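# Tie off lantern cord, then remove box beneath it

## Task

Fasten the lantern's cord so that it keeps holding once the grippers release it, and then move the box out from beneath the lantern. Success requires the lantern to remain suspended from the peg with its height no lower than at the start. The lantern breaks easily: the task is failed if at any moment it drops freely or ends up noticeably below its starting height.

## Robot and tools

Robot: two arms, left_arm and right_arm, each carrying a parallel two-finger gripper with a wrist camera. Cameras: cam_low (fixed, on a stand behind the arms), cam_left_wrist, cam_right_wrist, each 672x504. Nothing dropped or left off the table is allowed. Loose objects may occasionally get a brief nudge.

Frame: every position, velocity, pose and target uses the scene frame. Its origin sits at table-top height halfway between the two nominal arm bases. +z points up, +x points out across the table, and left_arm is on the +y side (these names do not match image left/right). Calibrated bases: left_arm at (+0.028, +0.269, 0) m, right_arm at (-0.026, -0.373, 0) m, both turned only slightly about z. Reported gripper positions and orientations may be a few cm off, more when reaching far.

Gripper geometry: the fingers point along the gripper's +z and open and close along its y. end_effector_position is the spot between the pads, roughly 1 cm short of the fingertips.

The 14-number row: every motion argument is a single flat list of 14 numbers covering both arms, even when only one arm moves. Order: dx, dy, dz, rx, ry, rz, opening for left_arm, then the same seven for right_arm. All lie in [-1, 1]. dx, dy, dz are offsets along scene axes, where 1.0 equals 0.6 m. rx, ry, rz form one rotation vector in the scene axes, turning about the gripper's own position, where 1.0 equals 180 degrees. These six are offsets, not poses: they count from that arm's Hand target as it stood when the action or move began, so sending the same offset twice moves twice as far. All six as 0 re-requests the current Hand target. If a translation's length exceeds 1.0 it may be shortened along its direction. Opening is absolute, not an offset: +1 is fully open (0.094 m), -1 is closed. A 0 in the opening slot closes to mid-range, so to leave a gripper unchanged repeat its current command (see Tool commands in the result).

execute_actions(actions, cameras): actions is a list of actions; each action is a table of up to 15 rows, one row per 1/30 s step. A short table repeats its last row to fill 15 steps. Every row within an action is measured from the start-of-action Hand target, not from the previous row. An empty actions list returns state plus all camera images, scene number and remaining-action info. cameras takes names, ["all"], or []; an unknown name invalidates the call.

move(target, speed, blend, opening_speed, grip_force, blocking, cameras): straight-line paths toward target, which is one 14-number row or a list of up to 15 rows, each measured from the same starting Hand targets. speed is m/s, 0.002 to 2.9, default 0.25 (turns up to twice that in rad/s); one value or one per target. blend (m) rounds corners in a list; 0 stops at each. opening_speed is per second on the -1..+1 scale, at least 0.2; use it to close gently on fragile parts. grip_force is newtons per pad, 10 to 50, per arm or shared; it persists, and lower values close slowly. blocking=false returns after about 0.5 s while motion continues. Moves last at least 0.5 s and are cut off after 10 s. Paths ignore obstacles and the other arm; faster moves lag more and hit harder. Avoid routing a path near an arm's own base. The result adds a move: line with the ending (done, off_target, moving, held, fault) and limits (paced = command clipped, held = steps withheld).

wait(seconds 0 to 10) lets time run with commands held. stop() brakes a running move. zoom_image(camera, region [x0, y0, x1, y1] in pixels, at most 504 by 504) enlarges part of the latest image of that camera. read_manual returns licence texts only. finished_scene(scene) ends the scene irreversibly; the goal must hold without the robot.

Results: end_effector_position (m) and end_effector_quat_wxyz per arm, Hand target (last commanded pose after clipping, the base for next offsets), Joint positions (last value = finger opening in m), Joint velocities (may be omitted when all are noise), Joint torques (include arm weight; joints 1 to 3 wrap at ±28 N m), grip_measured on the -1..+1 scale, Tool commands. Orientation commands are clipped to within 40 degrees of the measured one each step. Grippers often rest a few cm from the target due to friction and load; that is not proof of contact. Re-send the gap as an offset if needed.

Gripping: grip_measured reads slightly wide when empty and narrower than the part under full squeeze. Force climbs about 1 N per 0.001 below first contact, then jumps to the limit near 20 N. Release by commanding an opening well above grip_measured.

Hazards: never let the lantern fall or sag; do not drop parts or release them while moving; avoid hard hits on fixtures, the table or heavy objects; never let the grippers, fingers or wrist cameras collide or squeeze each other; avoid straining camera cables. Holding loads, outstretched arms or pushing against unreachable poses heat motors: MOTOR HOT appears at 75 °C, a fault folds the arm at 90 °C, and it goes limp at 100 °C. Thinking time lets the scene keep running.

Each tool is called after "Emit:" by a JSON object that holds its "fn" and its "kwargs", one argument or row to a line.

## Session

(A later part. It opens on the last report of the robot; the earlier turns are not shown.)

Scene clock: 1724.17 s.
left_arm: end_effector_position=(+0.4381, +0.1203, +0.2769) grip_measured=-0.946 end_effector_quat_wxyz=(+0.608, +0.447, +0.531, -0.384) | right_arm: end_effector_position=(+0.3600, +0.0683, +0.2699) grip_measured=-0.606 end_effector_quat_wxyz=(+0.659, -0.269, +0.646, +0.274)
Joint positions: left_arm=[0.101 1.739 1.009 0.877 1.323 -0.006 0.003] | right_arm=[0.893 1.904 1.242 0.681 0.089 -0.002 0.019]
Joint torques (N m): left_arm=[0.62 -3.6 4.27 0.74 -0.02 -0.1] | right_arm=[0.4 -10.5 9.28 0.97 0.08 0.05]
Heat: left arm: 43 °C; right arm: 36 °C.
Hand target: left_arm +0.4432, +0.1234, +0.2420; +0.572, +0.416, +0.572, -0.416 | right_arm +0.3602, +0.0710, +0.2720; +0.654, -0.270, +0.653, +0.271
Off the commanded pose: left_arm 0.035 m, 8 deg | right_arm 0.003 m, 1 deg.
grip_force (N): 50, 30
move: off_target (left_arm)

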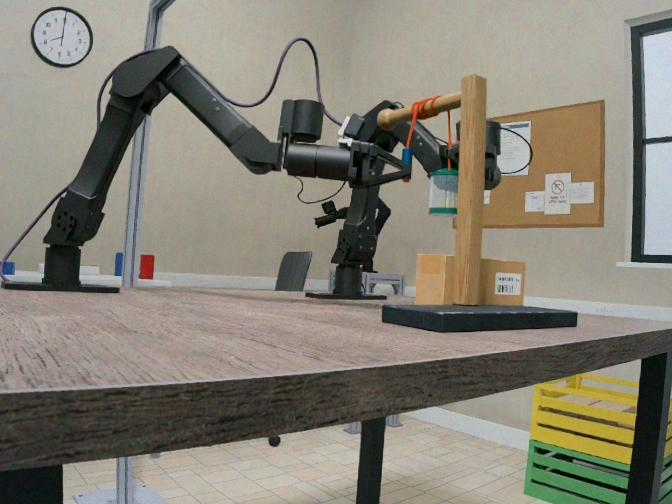

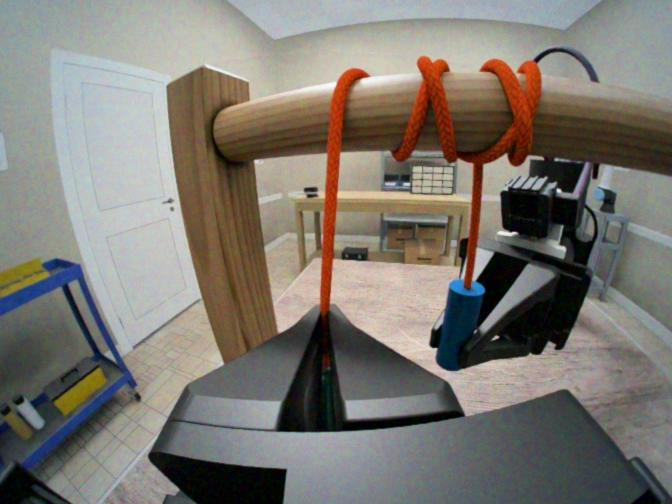

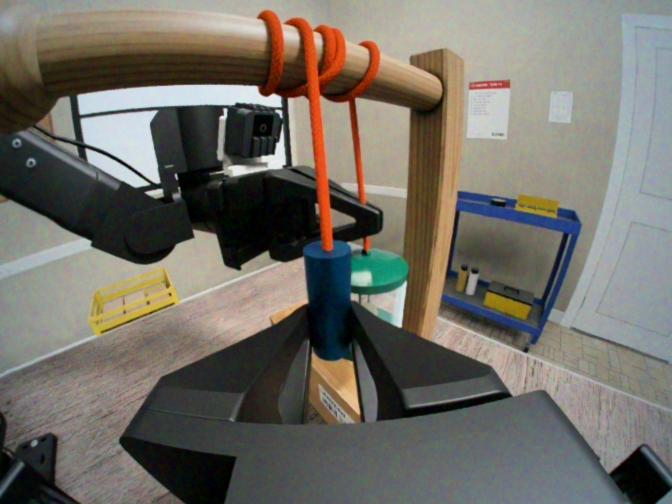

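Emit:
{"fn": "move", "kwargs": {
  "target": [0,0,0,0,0,0,-1.0, 0,0,0,0,0,0,-0.25],
  "opening_speed": 0.5,
  "cameras": ["cam_low","cam_right_wrist","cam_left_wrist"]
}}

Emit:
{"fn": "zoom_image", "kwargs": {
  "camera": "cam_low",
  "region": [360, 60, 580, 340]
}}

Scene clock: 1737.60 s.
left_arm: end_effector_position=(+0.4384, +0.1204, +0.2747) grip_measured=-0.946 end_effector_quat_wxyz=(+0.607, +0.445, +0.533, -0.387) | right_arm: end_effector_position=(+0.3608, +0.0675, +0.2595) grip_measured=-0.253 end_effector_quat_wxyz=(+0.647, -0.274, +0.660, +0.265)
Joint positions: left_arm=[0.101 1.743 1.006 0.879 1.323 -0.009 0.003] | right_arm=[0.893 1.904 1.242 0.639 0.095 -0.002 0.035]
Joint torques (N m): left_arm=[0.57 -3.75 4.48 0.79 -0.02 -0.08] | right_arm=[0.42 -10.61 9.25 1.34 0.04 0.06]
Heat: left arm: 42 °C; right arm: 36 °C.
Hand target: left_arm +0.4432, +0.1234, +0.2421; +0.572, +0.416, +0.571, -0.416 | right_arm +0.3602, +0.0710, +0.2720; +0.654, -0.270, +0.653, +0.271
Off the commanded pose: left_arm 0.033 m, 8 deg | right_arm 0.013 m, 1 deg.
grip_force (N): 50, 30
move: off_target (left_arm, right_arm)

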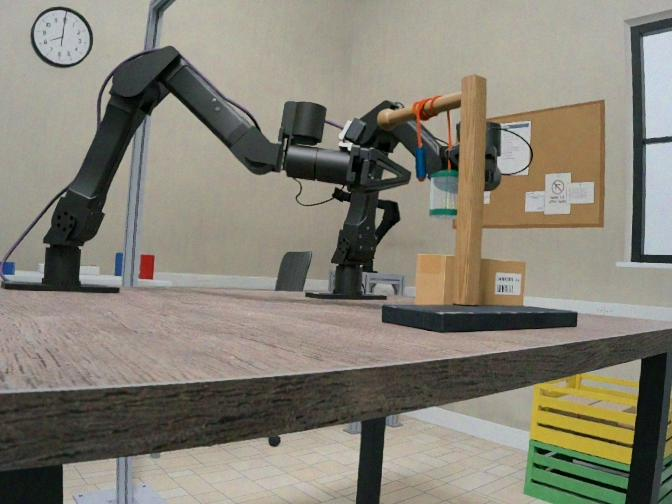

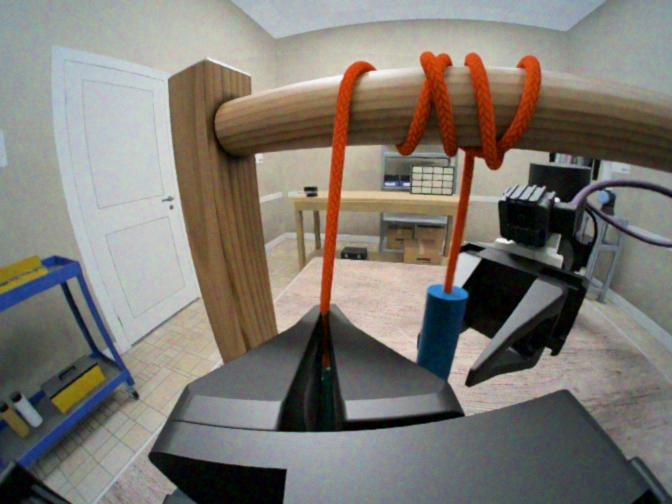

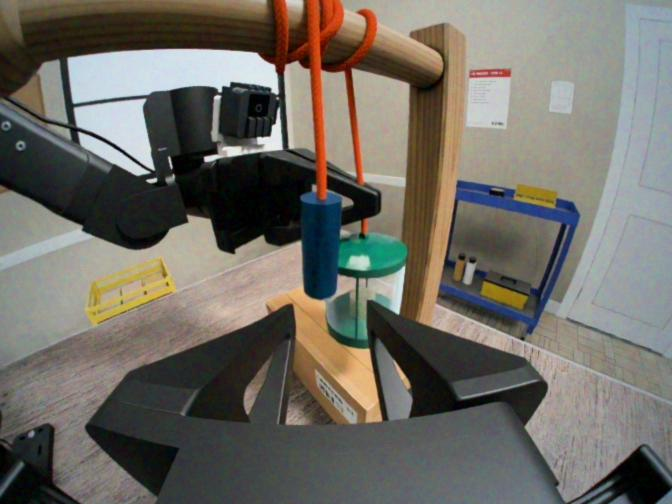

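Scaled by 1.800 from the camera's 672x504 image, which has a finer 960x720 frame.

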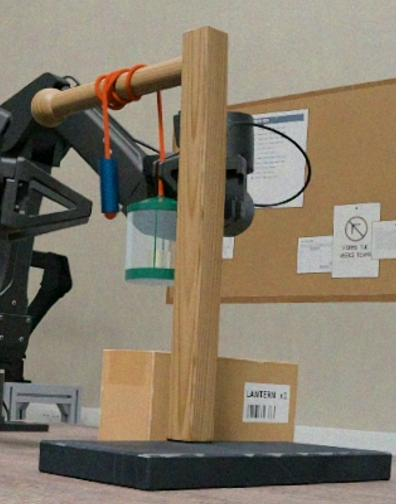

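Emit:
{"fn": "move", "kwargs": {
  "target": [0,0,0,0,0,0,-1.0, -0.1417,-0.1917,-0.05,0,0,0,-0.25],
  "speed": 0.12,
  "cameras": ["cam_low","cam_left_wrist"]
}}

Emit:
{"fn": "zoom_image", "kwargs": {
  "camera": "cam_low",
  "region": [360, 60, 580, 340]
}}

Scene clock: 1744.63 s.
left_arm: end_effector_position=(+0.4384, +0.1204, +0.2747) grip_measured=-0.946 end_effector_quat_wxyz=(+0.607, +0.445, +0.533, -0.387) | right_arm: end_effector_position=(+0.2772, -0.0407, +0.2231) grip_measured=-0.253 end_effector_quat_wxyz=(+0.636, -0.278, +0.672, +0.259)
Joint positions: left_arm=[0.101 1.743 1.006 0.879 1.323 -0.009 0.003] | right_arm=[0.877 1.469 0.621 0.79 0.083 -0.002 0.035]
Joint torques (N m): left_arm=[0.59 -3.74 4.44 0.81 -0.01 -0.09] | right_arm=[-0.49 -8.2 6.32 1.67 -0.12 0.05]
Heat: left arm: 41 °C; right arm: 36 °C.
Hand target: left_arm +0.4432, +0.1234, +0.2421; +0.572, +0.416, +0.571, -0.416 | right_arm +0.2752, -0.0441, +0.2422; +0.654, -0.270, +0.653, +0.271
Off the commanded pose: left_arm 0.033 m, 8 deg | right_arm 0.019 m, 3 deg.
grip_force (N): 50, 30
move: off_target (left_arm, right_arm)
Images, in order (width x height): cam_low 672x504, cam_left_wrist 672x504.

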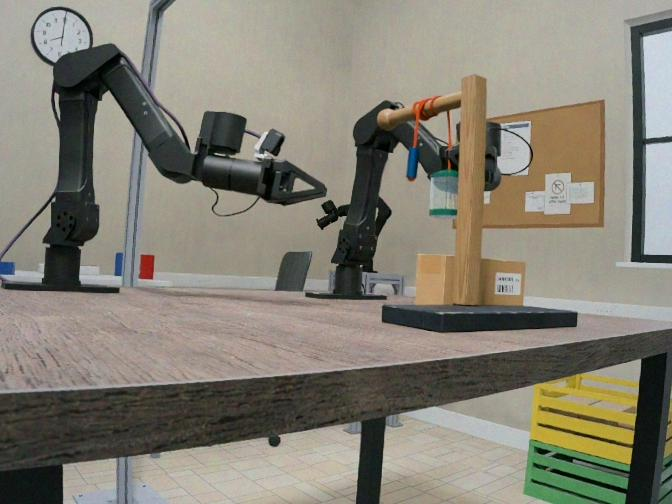

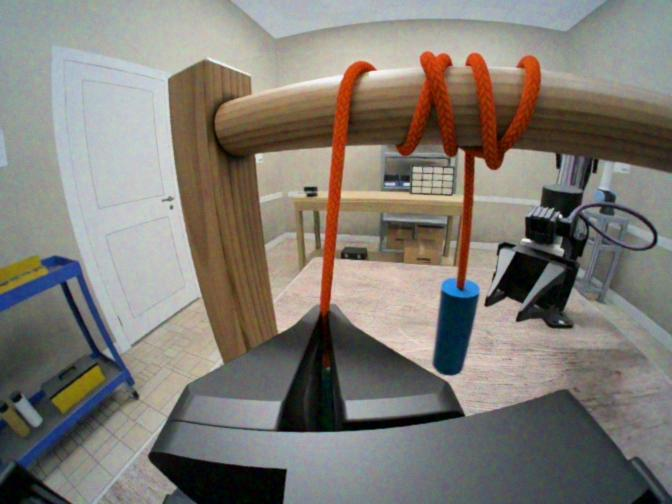

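Scaled by 1.800 from the camera's 672x504 image, which has a finer 960x720 frame.

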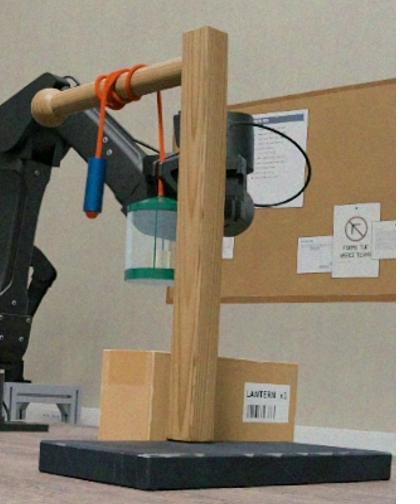

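Emit:
{"fn": "move", "kwargs": {
  "target": [
    [0,0,0.045,0,0,0,-1.0, 0,0,0,0,0,0,-0.25],
    [0,0,0.045,0,0,0,-0.6, 0,0,0,0,0,0,-0.25]
  ],
  "speed": 0.04,
  "opening_speed": 0.3,
  "cameras": ["cam_low","cam_left_wrist","cam_right_wrist"]
}}

Emit:
{"fn": "zoom_image", "kwargs": {
  "camera": "cam_low",
  "region": [360, 60, 580, 340]
}}

Scene clock: 1765.40 s.
left_arm: end_effector_position=(+0.4412, +0.1203, +0.2636) grip_measured=-0.601 end_effector_quat_wxyz=(+0.568, +0.415, +0.572, -0.422) | right_arm: end_effector_position=(+0.2772, -0.0407, +0.2231) grip_measured=-0.253 end_effector_quat_wxyz=(+0.636, -0.278, +0.671, +0.259)
Joint positions: left_arm=[0.101 1.743 1.028 0.717 1.329 -0.014 0.019] | right_arm=[0.877 1.469 0.621 0.79 0.083 -0.002 0.035]
Joint torques (N m): left_arm=[0.64 -7.17 8.13 1.15 0 0.11] | right_arm=[-0.49 -8.21 6.32 1.69 -0.11 0.05]
Heat: left arm: 40 °C; right arm: 36 °C.
Hand target: left_arm +0.4432, +0.1234, +0.2690; +0.572, +0.416, +0.571, -0.416 | right_arm +0.2752, -0.0441, +0.2421; +0.654, -0.270, +0.653, +0.271
Off the commanded pose: left_arm 0.007 m, 1 deg | right_arm 0.020 m, 3 deg.
grip_force (N): 50, 30
move: off_target (right_arm); target 2's new opening was sent with left_arm's hand 0.007 m and 4 deg from that target

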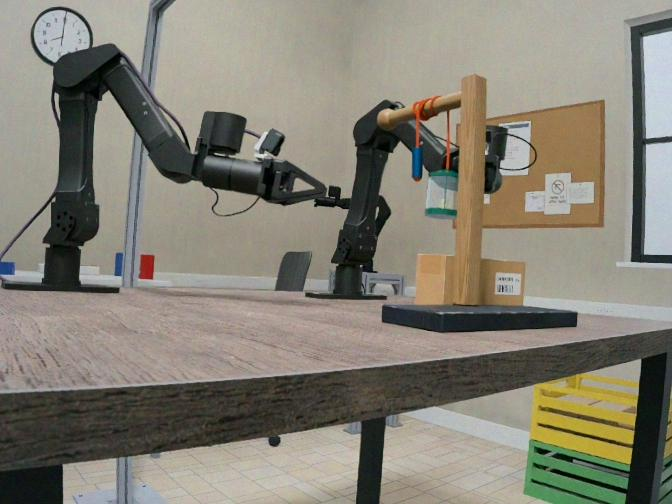

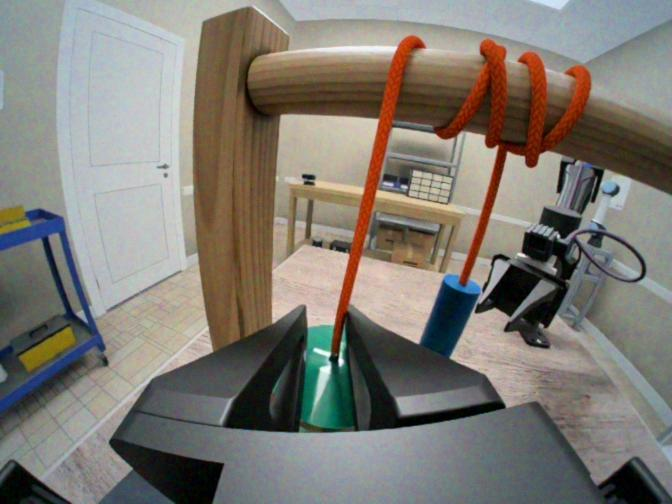

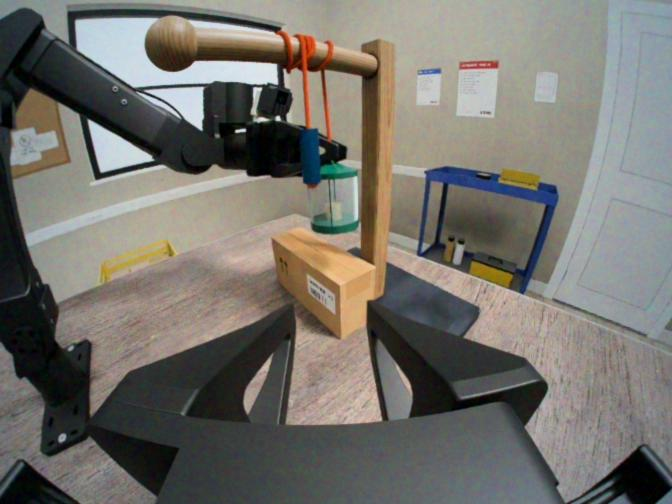

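Scaled by 1.800 from the camera's 672x504 image, which has a finer 960x720 frame.

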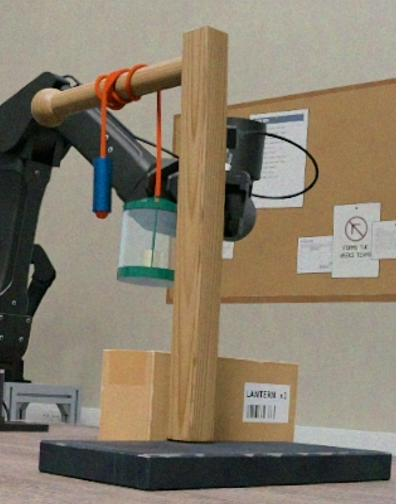

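Emit:
{"fn": "move", "kwargs": {
  "target": [
    [0,0,0.02,0,0,0,-0.6, 0,0,0,0,0,0,-0.25],
    [0,0,0.02,0,0,0,-0.15, 0,0,0,0,0,0,-0.25]
  ],
  "speed": 0.04,
  "opening_speed": 0.6,
  "cameras": ["cam_low","cam_left_wrist","cam_right_wrist"]
}}

Emit:
{"fn": "zoom_image", "kwargs": {
  "camera": "cam_low",
  "region": [360, 60, 580, 340]
}}

Emit:
{"fn": "zoom_image", "kwargs": {
  "camera": "cam_right_wrist",
  "region": [210, 20, 400, 250]
}}

Scene clock: 1784.77 s.
left_arm: end_effector_position=(+0.4426, +0.1204, +0.2623) grip_measured=-0.151 end_effector_quat_wxyz=(+0.557, +0.406, +0.582, -0.430) | right_arm: end_effector_position=(+0.2772, -0.0407, +0.2231) grip_measured=-0.253 end_effector_quat_wxyz=(+0.636, -0.278, +0.671, +0.259)
Joint positions: left_arm=[0.101 1.743 1.041 0.665 1.329 -0.013 0.04] | right_arm=[0.877 1.469 0.621 0.79 0.083 -0.002 0.035]
Joint torques (N m): left_arm=[0.59 -8.79 9.43 1.19 0.02 0.11] | right_arm=[-0.49 -8.2 6.32 1.69 -0.11 0.05]
Heat: left arm: 41 °C; right arm: 35 °C.
Hand target: left_arm +0.4432, +0.1234, +0.2810; +0.572, +0.416, +0.572, -0.416 | right_arm +0.2752, -0.0441, +0.2421; +0.654, -0.270, +0.653, +0.271
Off the commanded pose: left_arm 0.019 m, 3 deg | right_arm 0.019 m, 3 deg.
grip_force (N): 50, 30
move: off_target (left_arm, right_arm); target 2's new opening was sent with left_arm's hand 0.018 m and 2 deg from that target

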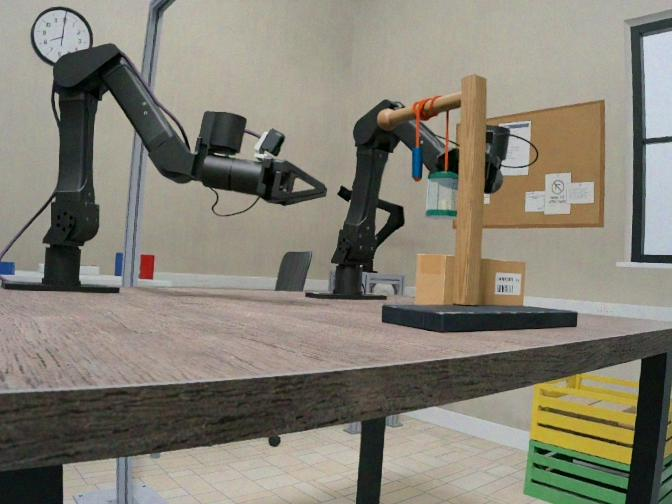

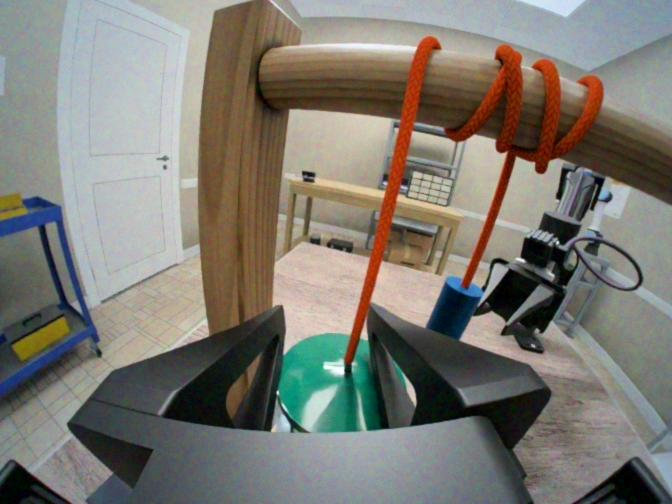

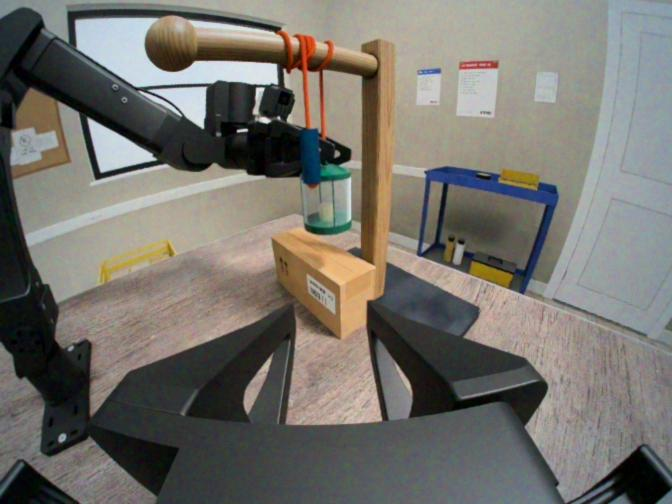

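Scaled by 1.800 from the camera's 672x504 image, which has a finer 960x720 frame.

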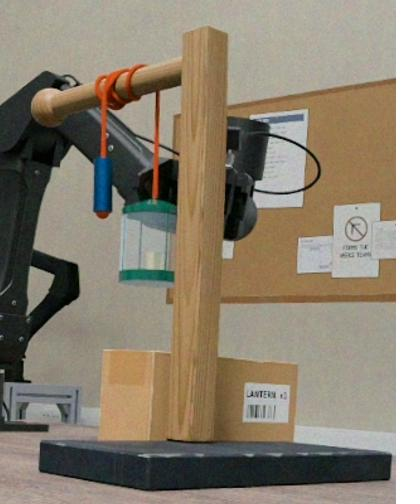

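Scaled by 2.191 from the camera's 672x504 image, which has a finer 960x720 frame.

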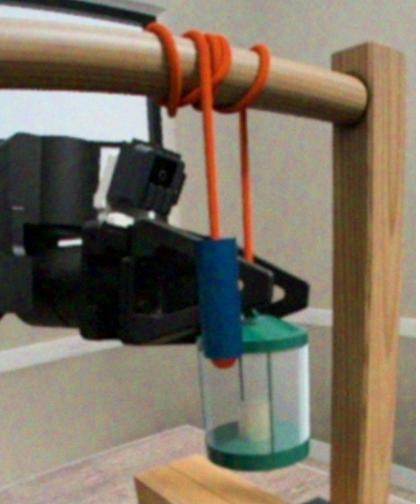

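Emit:
{"fn": "move", "kwargs": {
  "target": [
    [0,0,0.05,0,0,0,-0.15, 0,0,0,0,0,0,-0.25],
    [-0.08,0.254,0.05,0,0,0,-0.15, 0,0,0,0,0,0,-0.25]
  ],
  "speed": [0.05,0.1],
  "cameras": ["cam_low","cam_left_wrist","cam_right_wrist"]
}}

Emit:
{"fn": "zoom_image", "kwargs": {
  "camera": "cam_low",
  "region": [360, 60, 580, 340]
}}

Scene clock: 1804.43 s.
left_arm: end_effector_position=(+0.4051, +0.2792, +0.3054) grip_measured=-0.151 end_effector_quat_wxyz=(+0.615, +0.340, +0.620, -0.348) | right_arm: end_effector_position=(+0.2772, -0.0407, +0.2231) grip_measured=-0.253 end_effector_quat_wxyz=(+0.636, -0.278, +0.671, +0.259)
Joint positions: left_arm=[0.561 1.553 1.003 0.55 1.538 -0.013 0.04] | right_arm=[0.877 1.469 0.621 0.79 0.083 -0.002 0.035]
Joint torques (N m): left_arm=[0.31 -7.69 6.11 1.18 0.2 -0.02] | right_arm=[-0.47 -8.2 6.32 1.69 -0.1 0.05]
Heat: left arm: 43 °C; right arm: 35 °C.
Hand target: left_arm +0.3951, +0.2758, +0.3111; +0.572, +0.416, +0.571, -0.416 | right_arm +0.2752, -0.0441, +0.2421; +0.654, -0.270, +0.653, +0.271
Off the commanded pose: left_arm 0.012 m, 14 deg | right_arm 0.019 m, 3 deg.
joint sent to its limit (left arm) — joint 5 (wrist yaw), upper limit. The joint targets are off in orientation, not in position.
grip_force (N): 50, 30
move: off_target (left_arm, right_arm)

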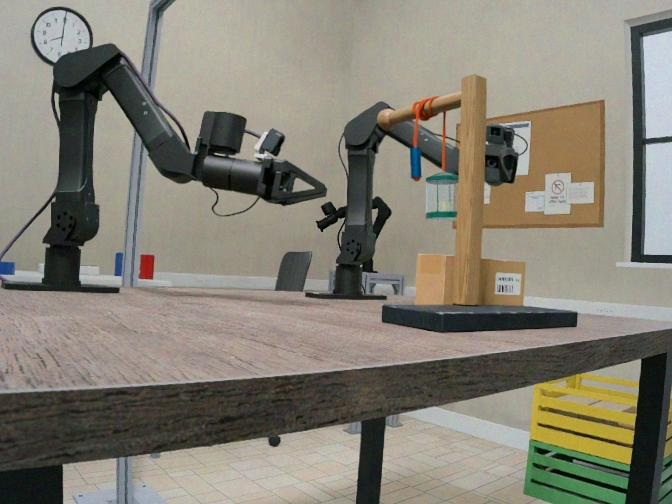

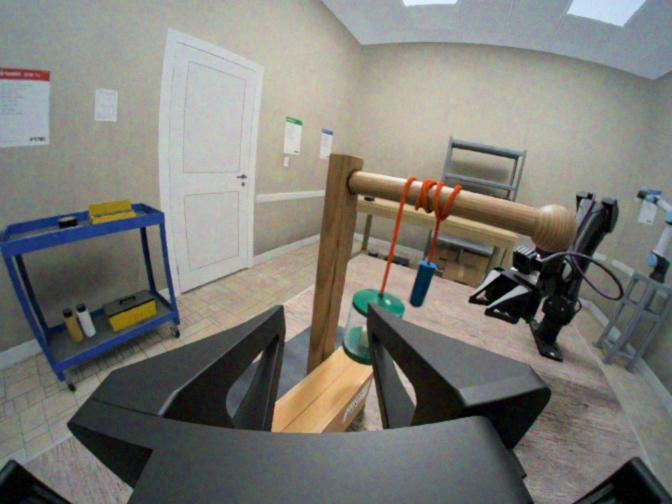

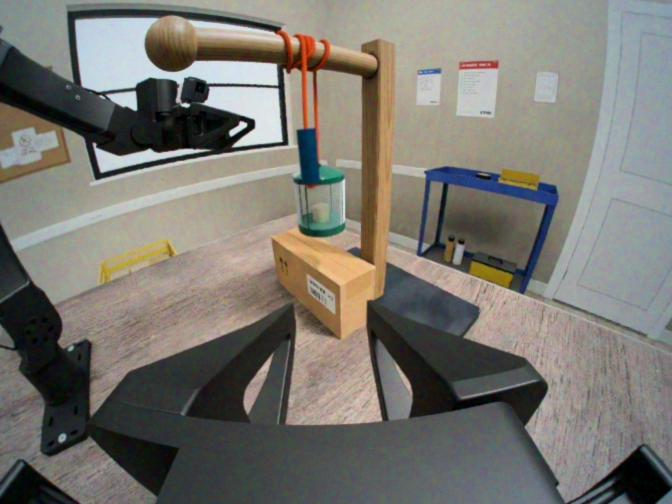

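Scaled by 1.800 from the camera's 672x504 image, which has a finer 960x720 frame.

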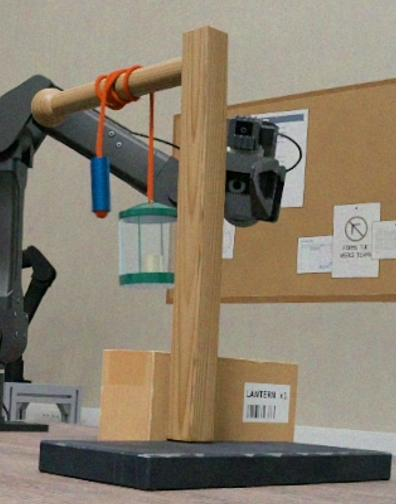

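Emit:
{"fn": "move", "kwargs": {
  "target": [0.0167,0.0567,-0.185,0.248,0.0393,-0.094,1.0, 0,0,0,0,0,0,-0.25],
  "speed": 0.2,
  "cameras": ["cam_low","cam_left_wrist","cam_right_wrist"]
}}

Emit:
{"fn": "zoom_image", "kwargs": {
  "camera": "cam_low",
  "region": [360, 60, 580, 340]
}}

Scene clock: 1829.53 s.
left_arm: end_effector_position=(+0.4130, +0.3192, +0.1990) grip_measured=+0.999 end_effector_quat_wxyz=(+0.332, +0.623, +0.695, -0.135) | right_arm: end_effector_position=(+0.2772, -0.0407, +0.2231) grip_measured=-0.253 end_effector_quat_wxyz=(+0.636, -0.278, +0.671, +0.259)
Joint positions: left_arm=[0.482 1.952 1.87 -1.478 0.733 1.9 0.094] | right_arm=[0.877 1.469 0.621 0.79 0.083 -0.002 0.035]
Joint torques (N m): left_arm=[-0.68 -6.35 8.44 -0.48 0.57 0.29] | right_arm=[-0.49 -8.21 6.32 1.69 -0.11 0.05]
Heat: left arm: 41 °C; right arm: 35 °C.
Hand target: left_arm +0.4052, +0.3099, +0.2000; +0.271, +0.653, +0.653, -0.270 | right_arm +0.2752, -0.0441, +0.2421; +0.654, -0.270, +0.653, +0.271
Off the commanded pose: left_arm 0.012 m, 18 deg | right_arm 0.019 m, 3 deg.
joint sent to its limit (left arm) — joint 4 (wrist pitch), lower limit. The joint targets are off in orientation, not in position.
grip_force (N): 50, 30
move: off_target (left_arm, right_arm); limits=paced

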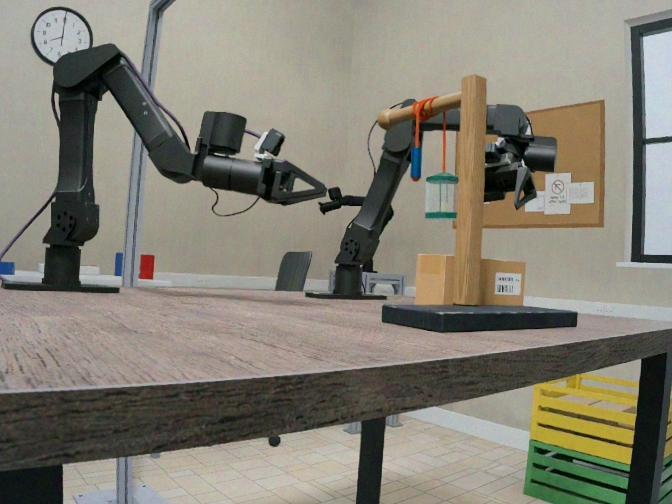

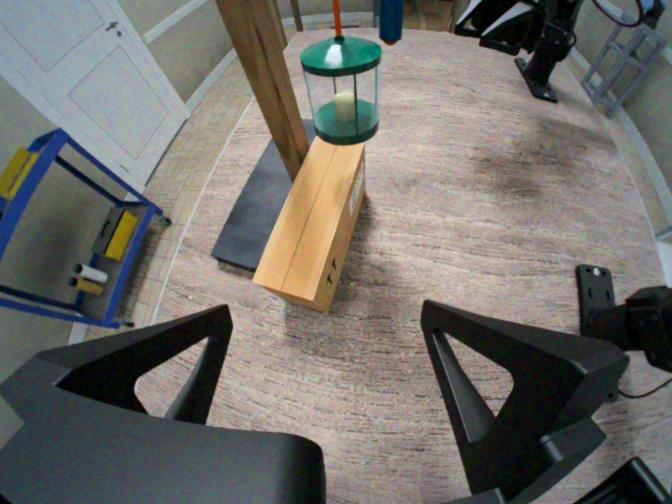

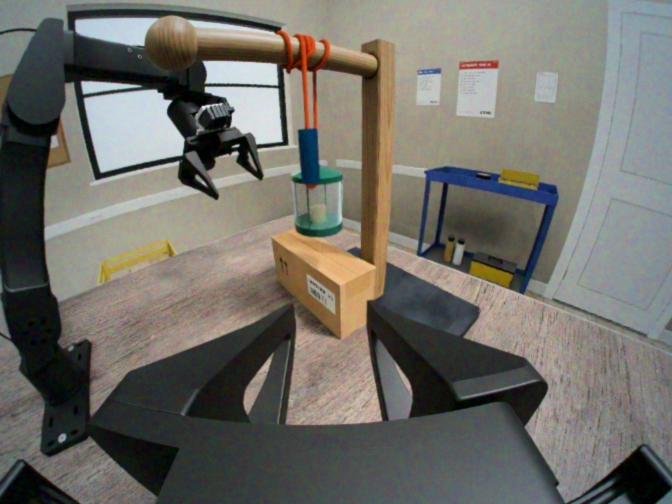

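Scaled by 1.800 from the camera's 672x504 image, which has a finer 960x720 frame.

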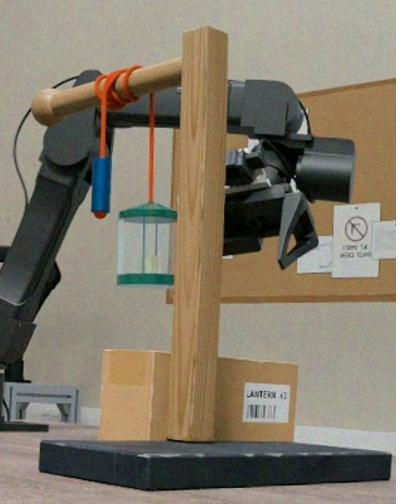

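Emit:
{"fn": "move", "kwargs": {
  "target": [0.0913,-0.0832,-0.1083,0.1382,-0.0165,-0.0544,1.0, 0,0,0,0,0,0,-0.25],
  "speed": 0.15,
  "cameras": ["cam_low","cam_left_wrist","cam_right_wrist"]
}}

Emit:
{"fn": "zoom_image", "kwargs": {
  "camera": "cam_low",
  "region": [360, 60, 580, 340]
}}

Scene clock: 1848.73 s.
left_arm: end_effector_position=(+0.4686, +0.2622, +0.1427) grip_measured=+0.999 end_effector_quat_wxyz=(+0.155, +0.757, +0.630, -0.074) | right_arm: end_effector_position=(+0.2772, -0.0407, +0.2231) grip_measured=-0.253 end_effector_quat_wxyz=(+0.636, -0.278, +0.671, +0.259)
Joint positions: left_arm=[0.159 2.218 2.191 -1.498 0.342 1.864 0.094] | right_arm=[0.877 1.469 0.621 0.79 0.083 -0.002 0.035]
Joint torques (N m): left_arm=[-0.27 -7.57 8.28 -0.21 0.23 -0.06] | right_arm=[-0.49 -8.2 6.32 1.69 -0.11 0.05]
Heat: left arm: 41 °C; right arm: 35 °C.
Hand target: left_arm +0.4599, +0.2599, +0.1351; +0.117, +0.756, +0.631, -0.129 | right_arm +0.2752, -0.0441, +0.2421; +0.654, -0.270, +0.653, +0.271
Off the commanded pose: left_arm 0.012 m, 8 deg | right_arm 0.019 m, 3 deg.
joint sent to its limit (left arm) — joint 4 (wrist pitch), lower limit. The joint targets are off in orientation, not in position.
grip_force (N): 50, 30
move: off_target (left_arm, right_arm)

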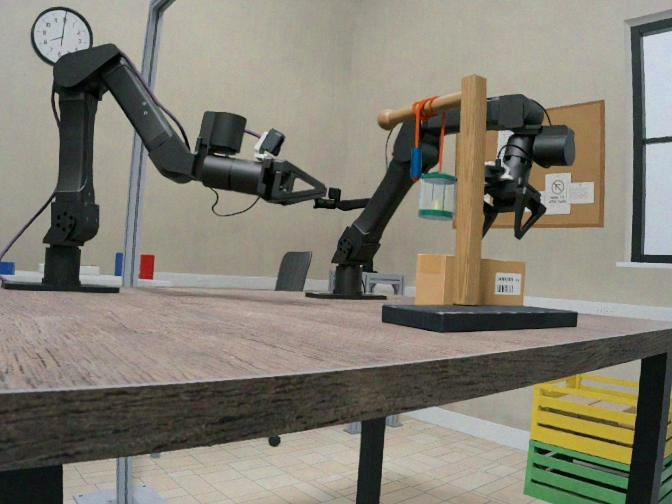

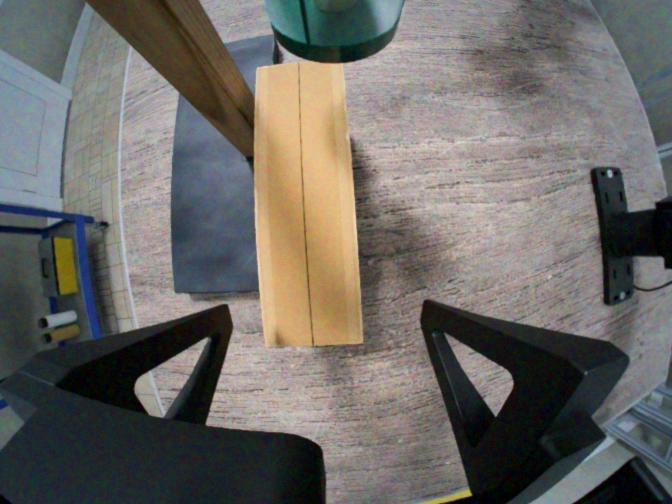

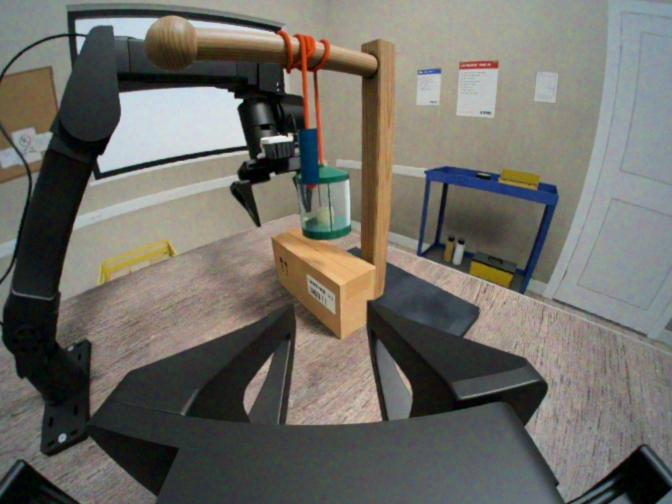

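Scaled by 1.800 from the camera's 672x504 image, which has a finer 960x720 frame.

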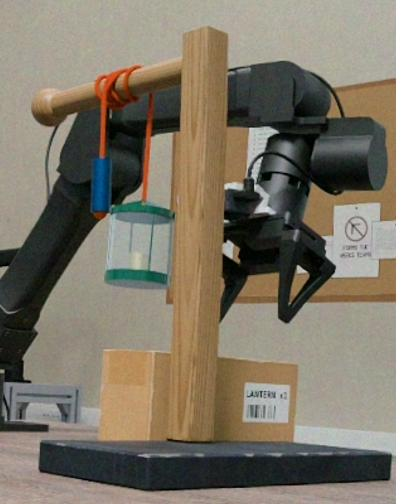

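Emit:
{"fn": "wait", "kwargs": {
  "seconds": 0.3,
  "cameras": ["cam_low","cam_left_wrist","cam_right_wrist"]
}}

Emit:
{"fn": "zoom_image", "kwargs": {
  "camera": "cam_low",
  "region": [360, 60, 580, 340]
}}

Emit:
{"fn": "zoom_image", "kwargs": {
  "camera": "cam_right_wrist",
  "region": [210, 20, 400, 250]
}}

Scene clock: 1863.17 s.
left_arm: end_effector_position=(+0.4686, +0.2622, +0.1426) grip_measured=+0.999 end_effector_quat_wxyz=(+0.155, +0.757, +0.630, -0.074) | right_arm: end_effector_position=(+0.2772, -0.0407, +0.2231) grip_measured=-0.253 end_effector_quat_wxyz=(+0.636, -0.278, +0.671, +0.259)
Joint positions: left_arm=[0.159 2.218 2.191 -1.498 0.341 1.864 0.094] | right_arm=[0.877 1.469 0.621 0.79 0.083 -0.002 0.035]
Joint torques (N m): left_arm=[-0.29 -7.58 8.31 -0.23 0.2 -0.06] | right_arm=[-0.49 -8.21 6.31 1.69 -0.11 0.05]
Heat: left arm: 41 °C; right arm: 35 °C.
Hand target: left_arm +0.4599, +0.2599, +0.1351; +0.117, +0.756, +0.631, -0.129 | right_arm +0.2752, -0.0441, +0.2421; +0.654, -0.270, +0.653, +0.271
Tool commands: left_gripper/opening=+1.0 right_gripper/opening=-0.25
Off the commanded pose: left_arm 0.012 m, 8 deg | right_arm 0.019 m, 3 deg.
grip_force (N): 50, 30
wait: 0.30 s; at rest from the start

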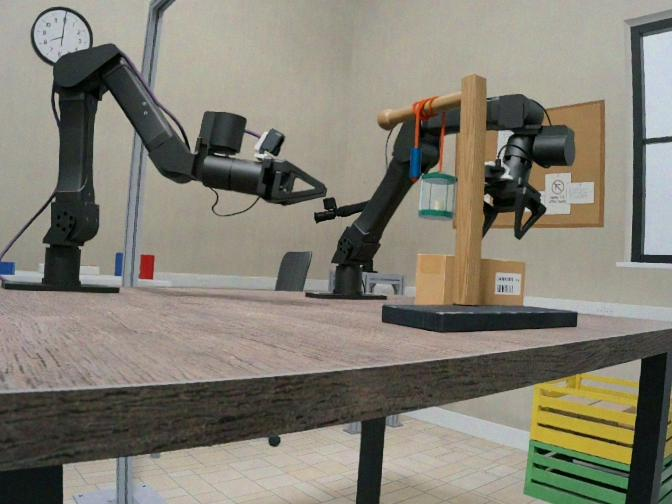

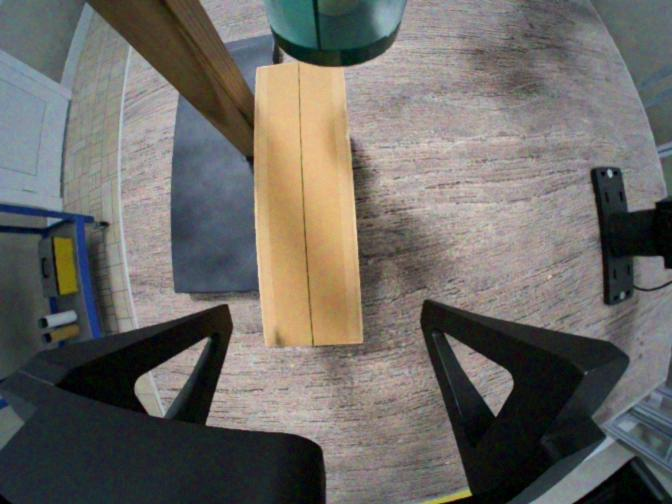

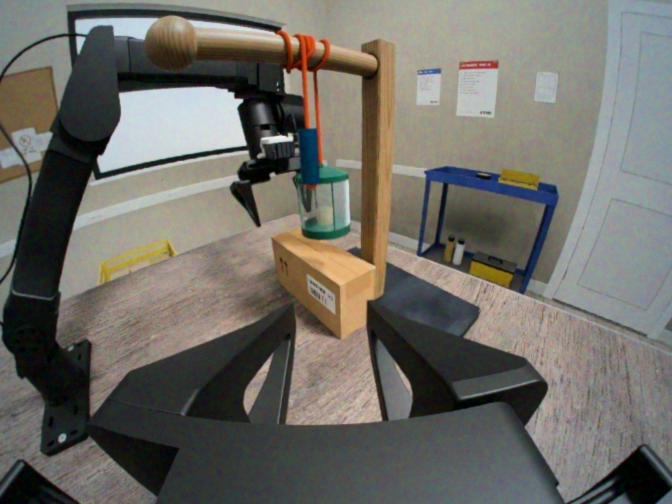

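Scaled by 1.800 from the camera's 672x504 image, which has a finer 960x720 frame.

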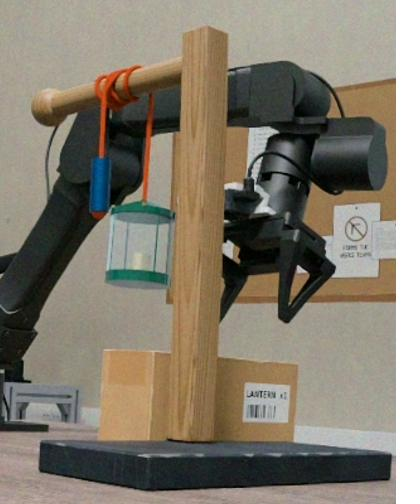

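Scaled by 2.191 from the camera's 672x504 image, which has a finer 960x720 frame.

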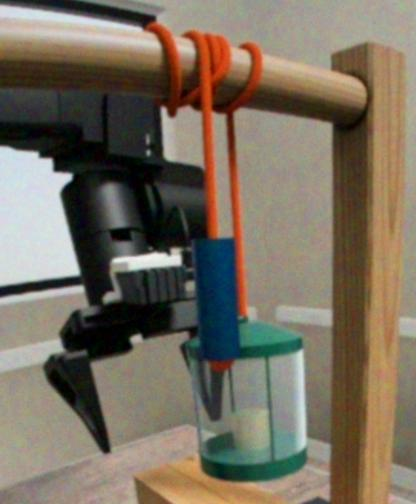

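Emit:
{"fn": "wait", "kwargs": {
  "seconds": 1.0,
  "cameras": ["cam_low","cam_left_wrist","cam_right_wrist"]
}}

Emit:
{"fn": "zoom_image", "kwargs": {
  "camera": "cam_low",
  "region": [360, 60, 580, 340]
}}

Emit:
{"fn": "zoom_image", "kwargs": {
  "camera": "cam_left_wrist",
  "region": [200, 0, 480, 200]
}}

Scene clock: 1880.57 s.
left_arm: end_effector_position=(+0.4686, +0.2622, +0.1426) grip_measured=+0.999 end_effector_quat_wxyz=(+0.155, +0.757, +0.630, -0.074) | right_arm: end_effector_position=(+0.2772, -0.0407, +0.2231) grip_measured=-0.253 end_effector_quat_wxyz=(+0.636, -0.278, +0.671, +0.259)
Joint positions: left_arm=[0.159 2.218 2.191 -1.498 0.341 1.864 0.094] | right_arm=[0.877 1.469 0.621 0.79 0.083 -0.002 0.035]
Joint torques (N m): left_arm=[-0.27 -7.61 8.29 -0.23 0.2 -0.07] | right_arm=[-0.49 -8.2 6.32 1.69 -0.11 0.05]
Heat: left arm: 42 °C; right arm: 35 °C.
Hand target: left_arm +0.4599, +0.2599, +0.1351; +0.117, +0.756, +0.631, -0.129 | right_arm +0.2752, -0.0441, +0.2421; +0.654, -0.270, +0.653, +0.271
Tool commands: left_gripper/opening=+1.0 right_gripper/opening=-0.25
Off the commanded pose: left_arm 0.012 m, 8 deg | right_arm 0.019 m, 3 deg.
grip_force (N): 50, 30
wait: 1.00 s; at rest from the start

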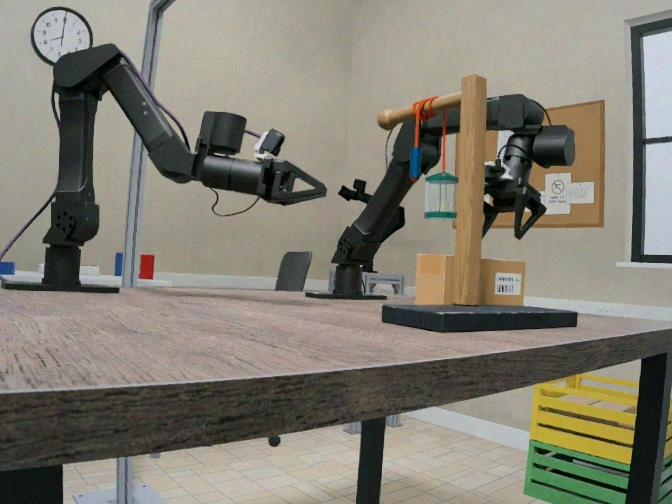

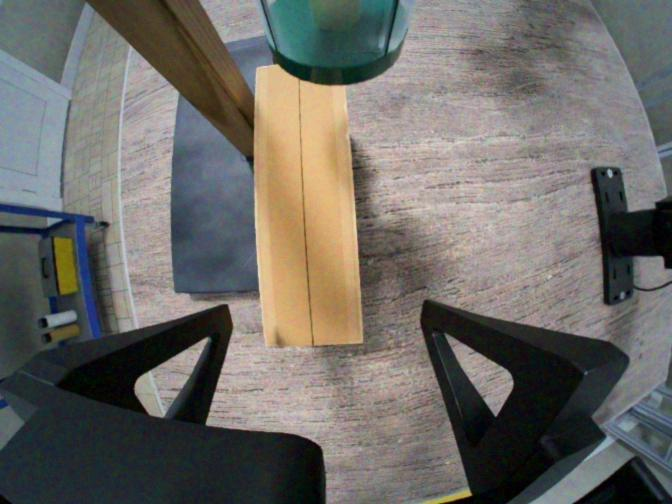

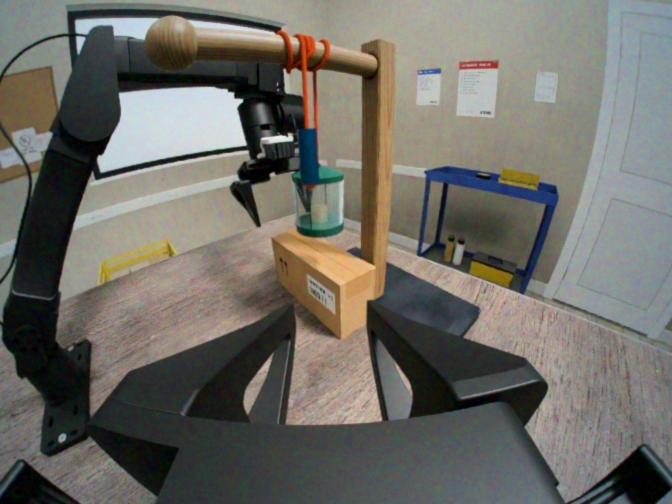

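Scaled by 1.800 from the camera's 672x504 image, which has a finer 960x720 frame.

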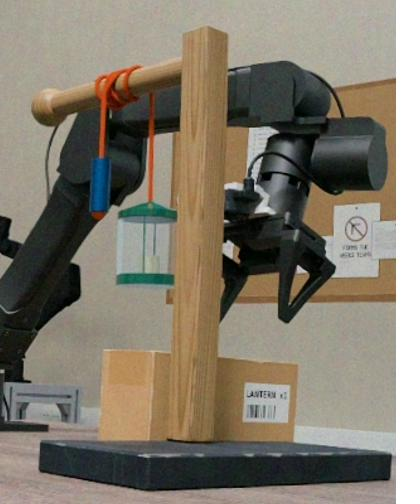

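Scaled by 1.800 from the camera's 672x504 image, which has a finer 960x720 frame.

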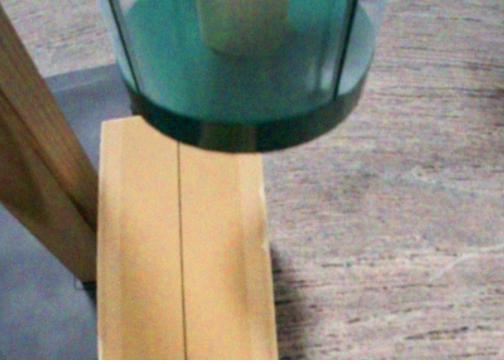

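Emit:
{"fn": "move", "kwargs": {
  "target": [0.0367,-0.0117,-0.0667,0,0,0,1.0, 0,0,0,0,0,0,-0.25],
  "speed": 0.08,
  "cameras": ["cam_left_wrist"]
}}

Scene clock: 1898.50 s.
left_arm: end_effector_position=(+0.4919, +0.2575, +0.1033) grip_measured=+0.999 end_effector_quat_wxyz=(+0.141, +0.758, +0.630, -0.092) | right_arm: end_effector_position=(+0.2772, -0.0407, +0.2231) grip_measured=-0.253 end_effector_quat_wxyz=(+0.636, -0.278, +0.671, +0.259)
Joint positions: left_arm=[0.142 2.38 2.31 -1.498 0.339 1.858 0.094] | right_arm=[0.877 1.469 0.621 0.79 0.083 -0.002 0.035]
Joint torques (N m): left_arm=[-0.61 -8.58 8.21 -0.31 0.21 -0.07] | right_arm=[-0.49 -8.2 6.32 1.68 -0.11 0.05]
Heat: left arm: 42 °C; right arm: 35 °C.
Hand target: left_arm +0.4820, +0.2529, +0.0951; +0.117, +0.756, +0.632, -0.129 | right_arm +0.2752, -0.0441, +0.2421; +0.654, -0.270, +0.653, +0.271
Off the commanded pose: left_arm 0.014 m, 5 deg | right_arm 0.019 m, 3 deg.
joint sent to its limit (left arm) — joint 4 (wrist pitch), lower limit. The joint targets still meet the commanded pose.
grip_force (N): 50, 30
move: off_target (left_arm, right_arm)
Images, in order (width x height): cam_left_wrist 672x504.

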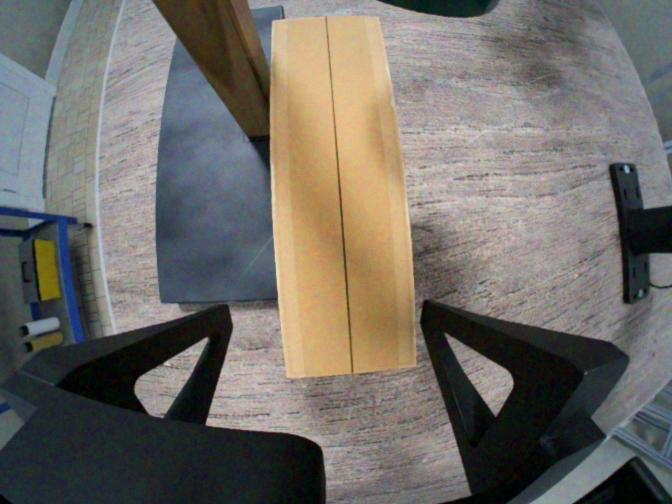

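Emit:
{"fn": "move", "kwargs": {
  "target": [-0.0167,0.005,-0.0833,0,0,0.0222,1.0, 0,0,0,0,0,0,-0.25],
  "speed": 0.06,
  "cameras": ["cam_left_wrist","cam_low"]
}}

Scene clock: 1914.70 s.
left_arm: end_effector_position=(+0.4724, +0.2555, +0.0323) grip_measured=+0.999 end_effector_quat_wxyz=(+0.113, +0.735, +0.655, -0.132) | right_arm: end_effector_position=(+0.2772, -0.0407, +0.2231) grip_measured=-0.253 end_effector_quat_wxyz=(+0.636, -0.278, +0.671, +0.259)
Joint positions: left_arm=[0.142 2.38 2.024 -1.301 0.339 1.803 0.094] | right_arm=[0.877 1.469 0.621 0.79 0.083 -0.002 0.035]
Joint torques (N m): left_arm=[0.23 -13.44 5.23 0.06 0.25 -0.11] | right_arm=[-0.49 -8.2 6.32 1.69 -0.1 0.05]
Heat: left arm: 42 °C; right arm: 35 °C.
Hand target: left_arm +0.4720, +0.2559, +0.0451; +0.121, +0.733, +0.657, -0.124 | right_arm +0.2752, -0.0441, +0.2421; +0.654, -0.270, +0.653, +0.271
Off the commanded pose: left_arm 0.013 m, 1 deg | right_arm 0.019 m, 3 deg.
grip_force (N): 50, 30
move: off_target (left_arm, right_arm)
Images, in order (width x height): cam_low 672x504, cam_left_wrist 672x504.

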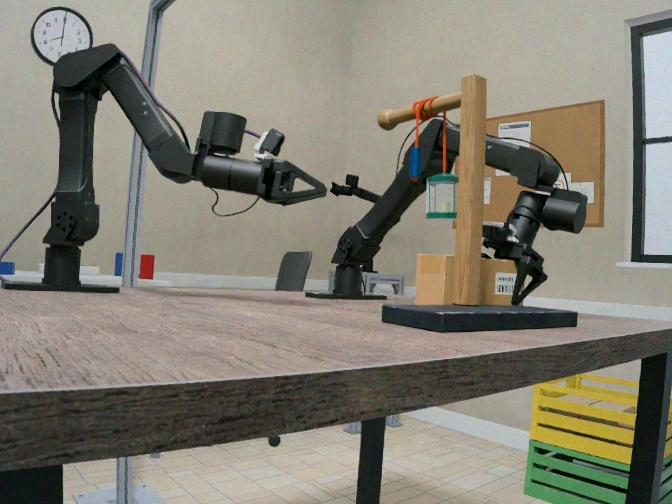

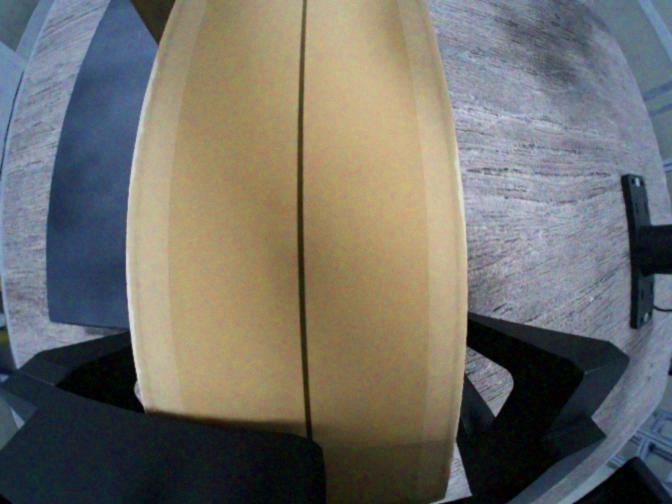

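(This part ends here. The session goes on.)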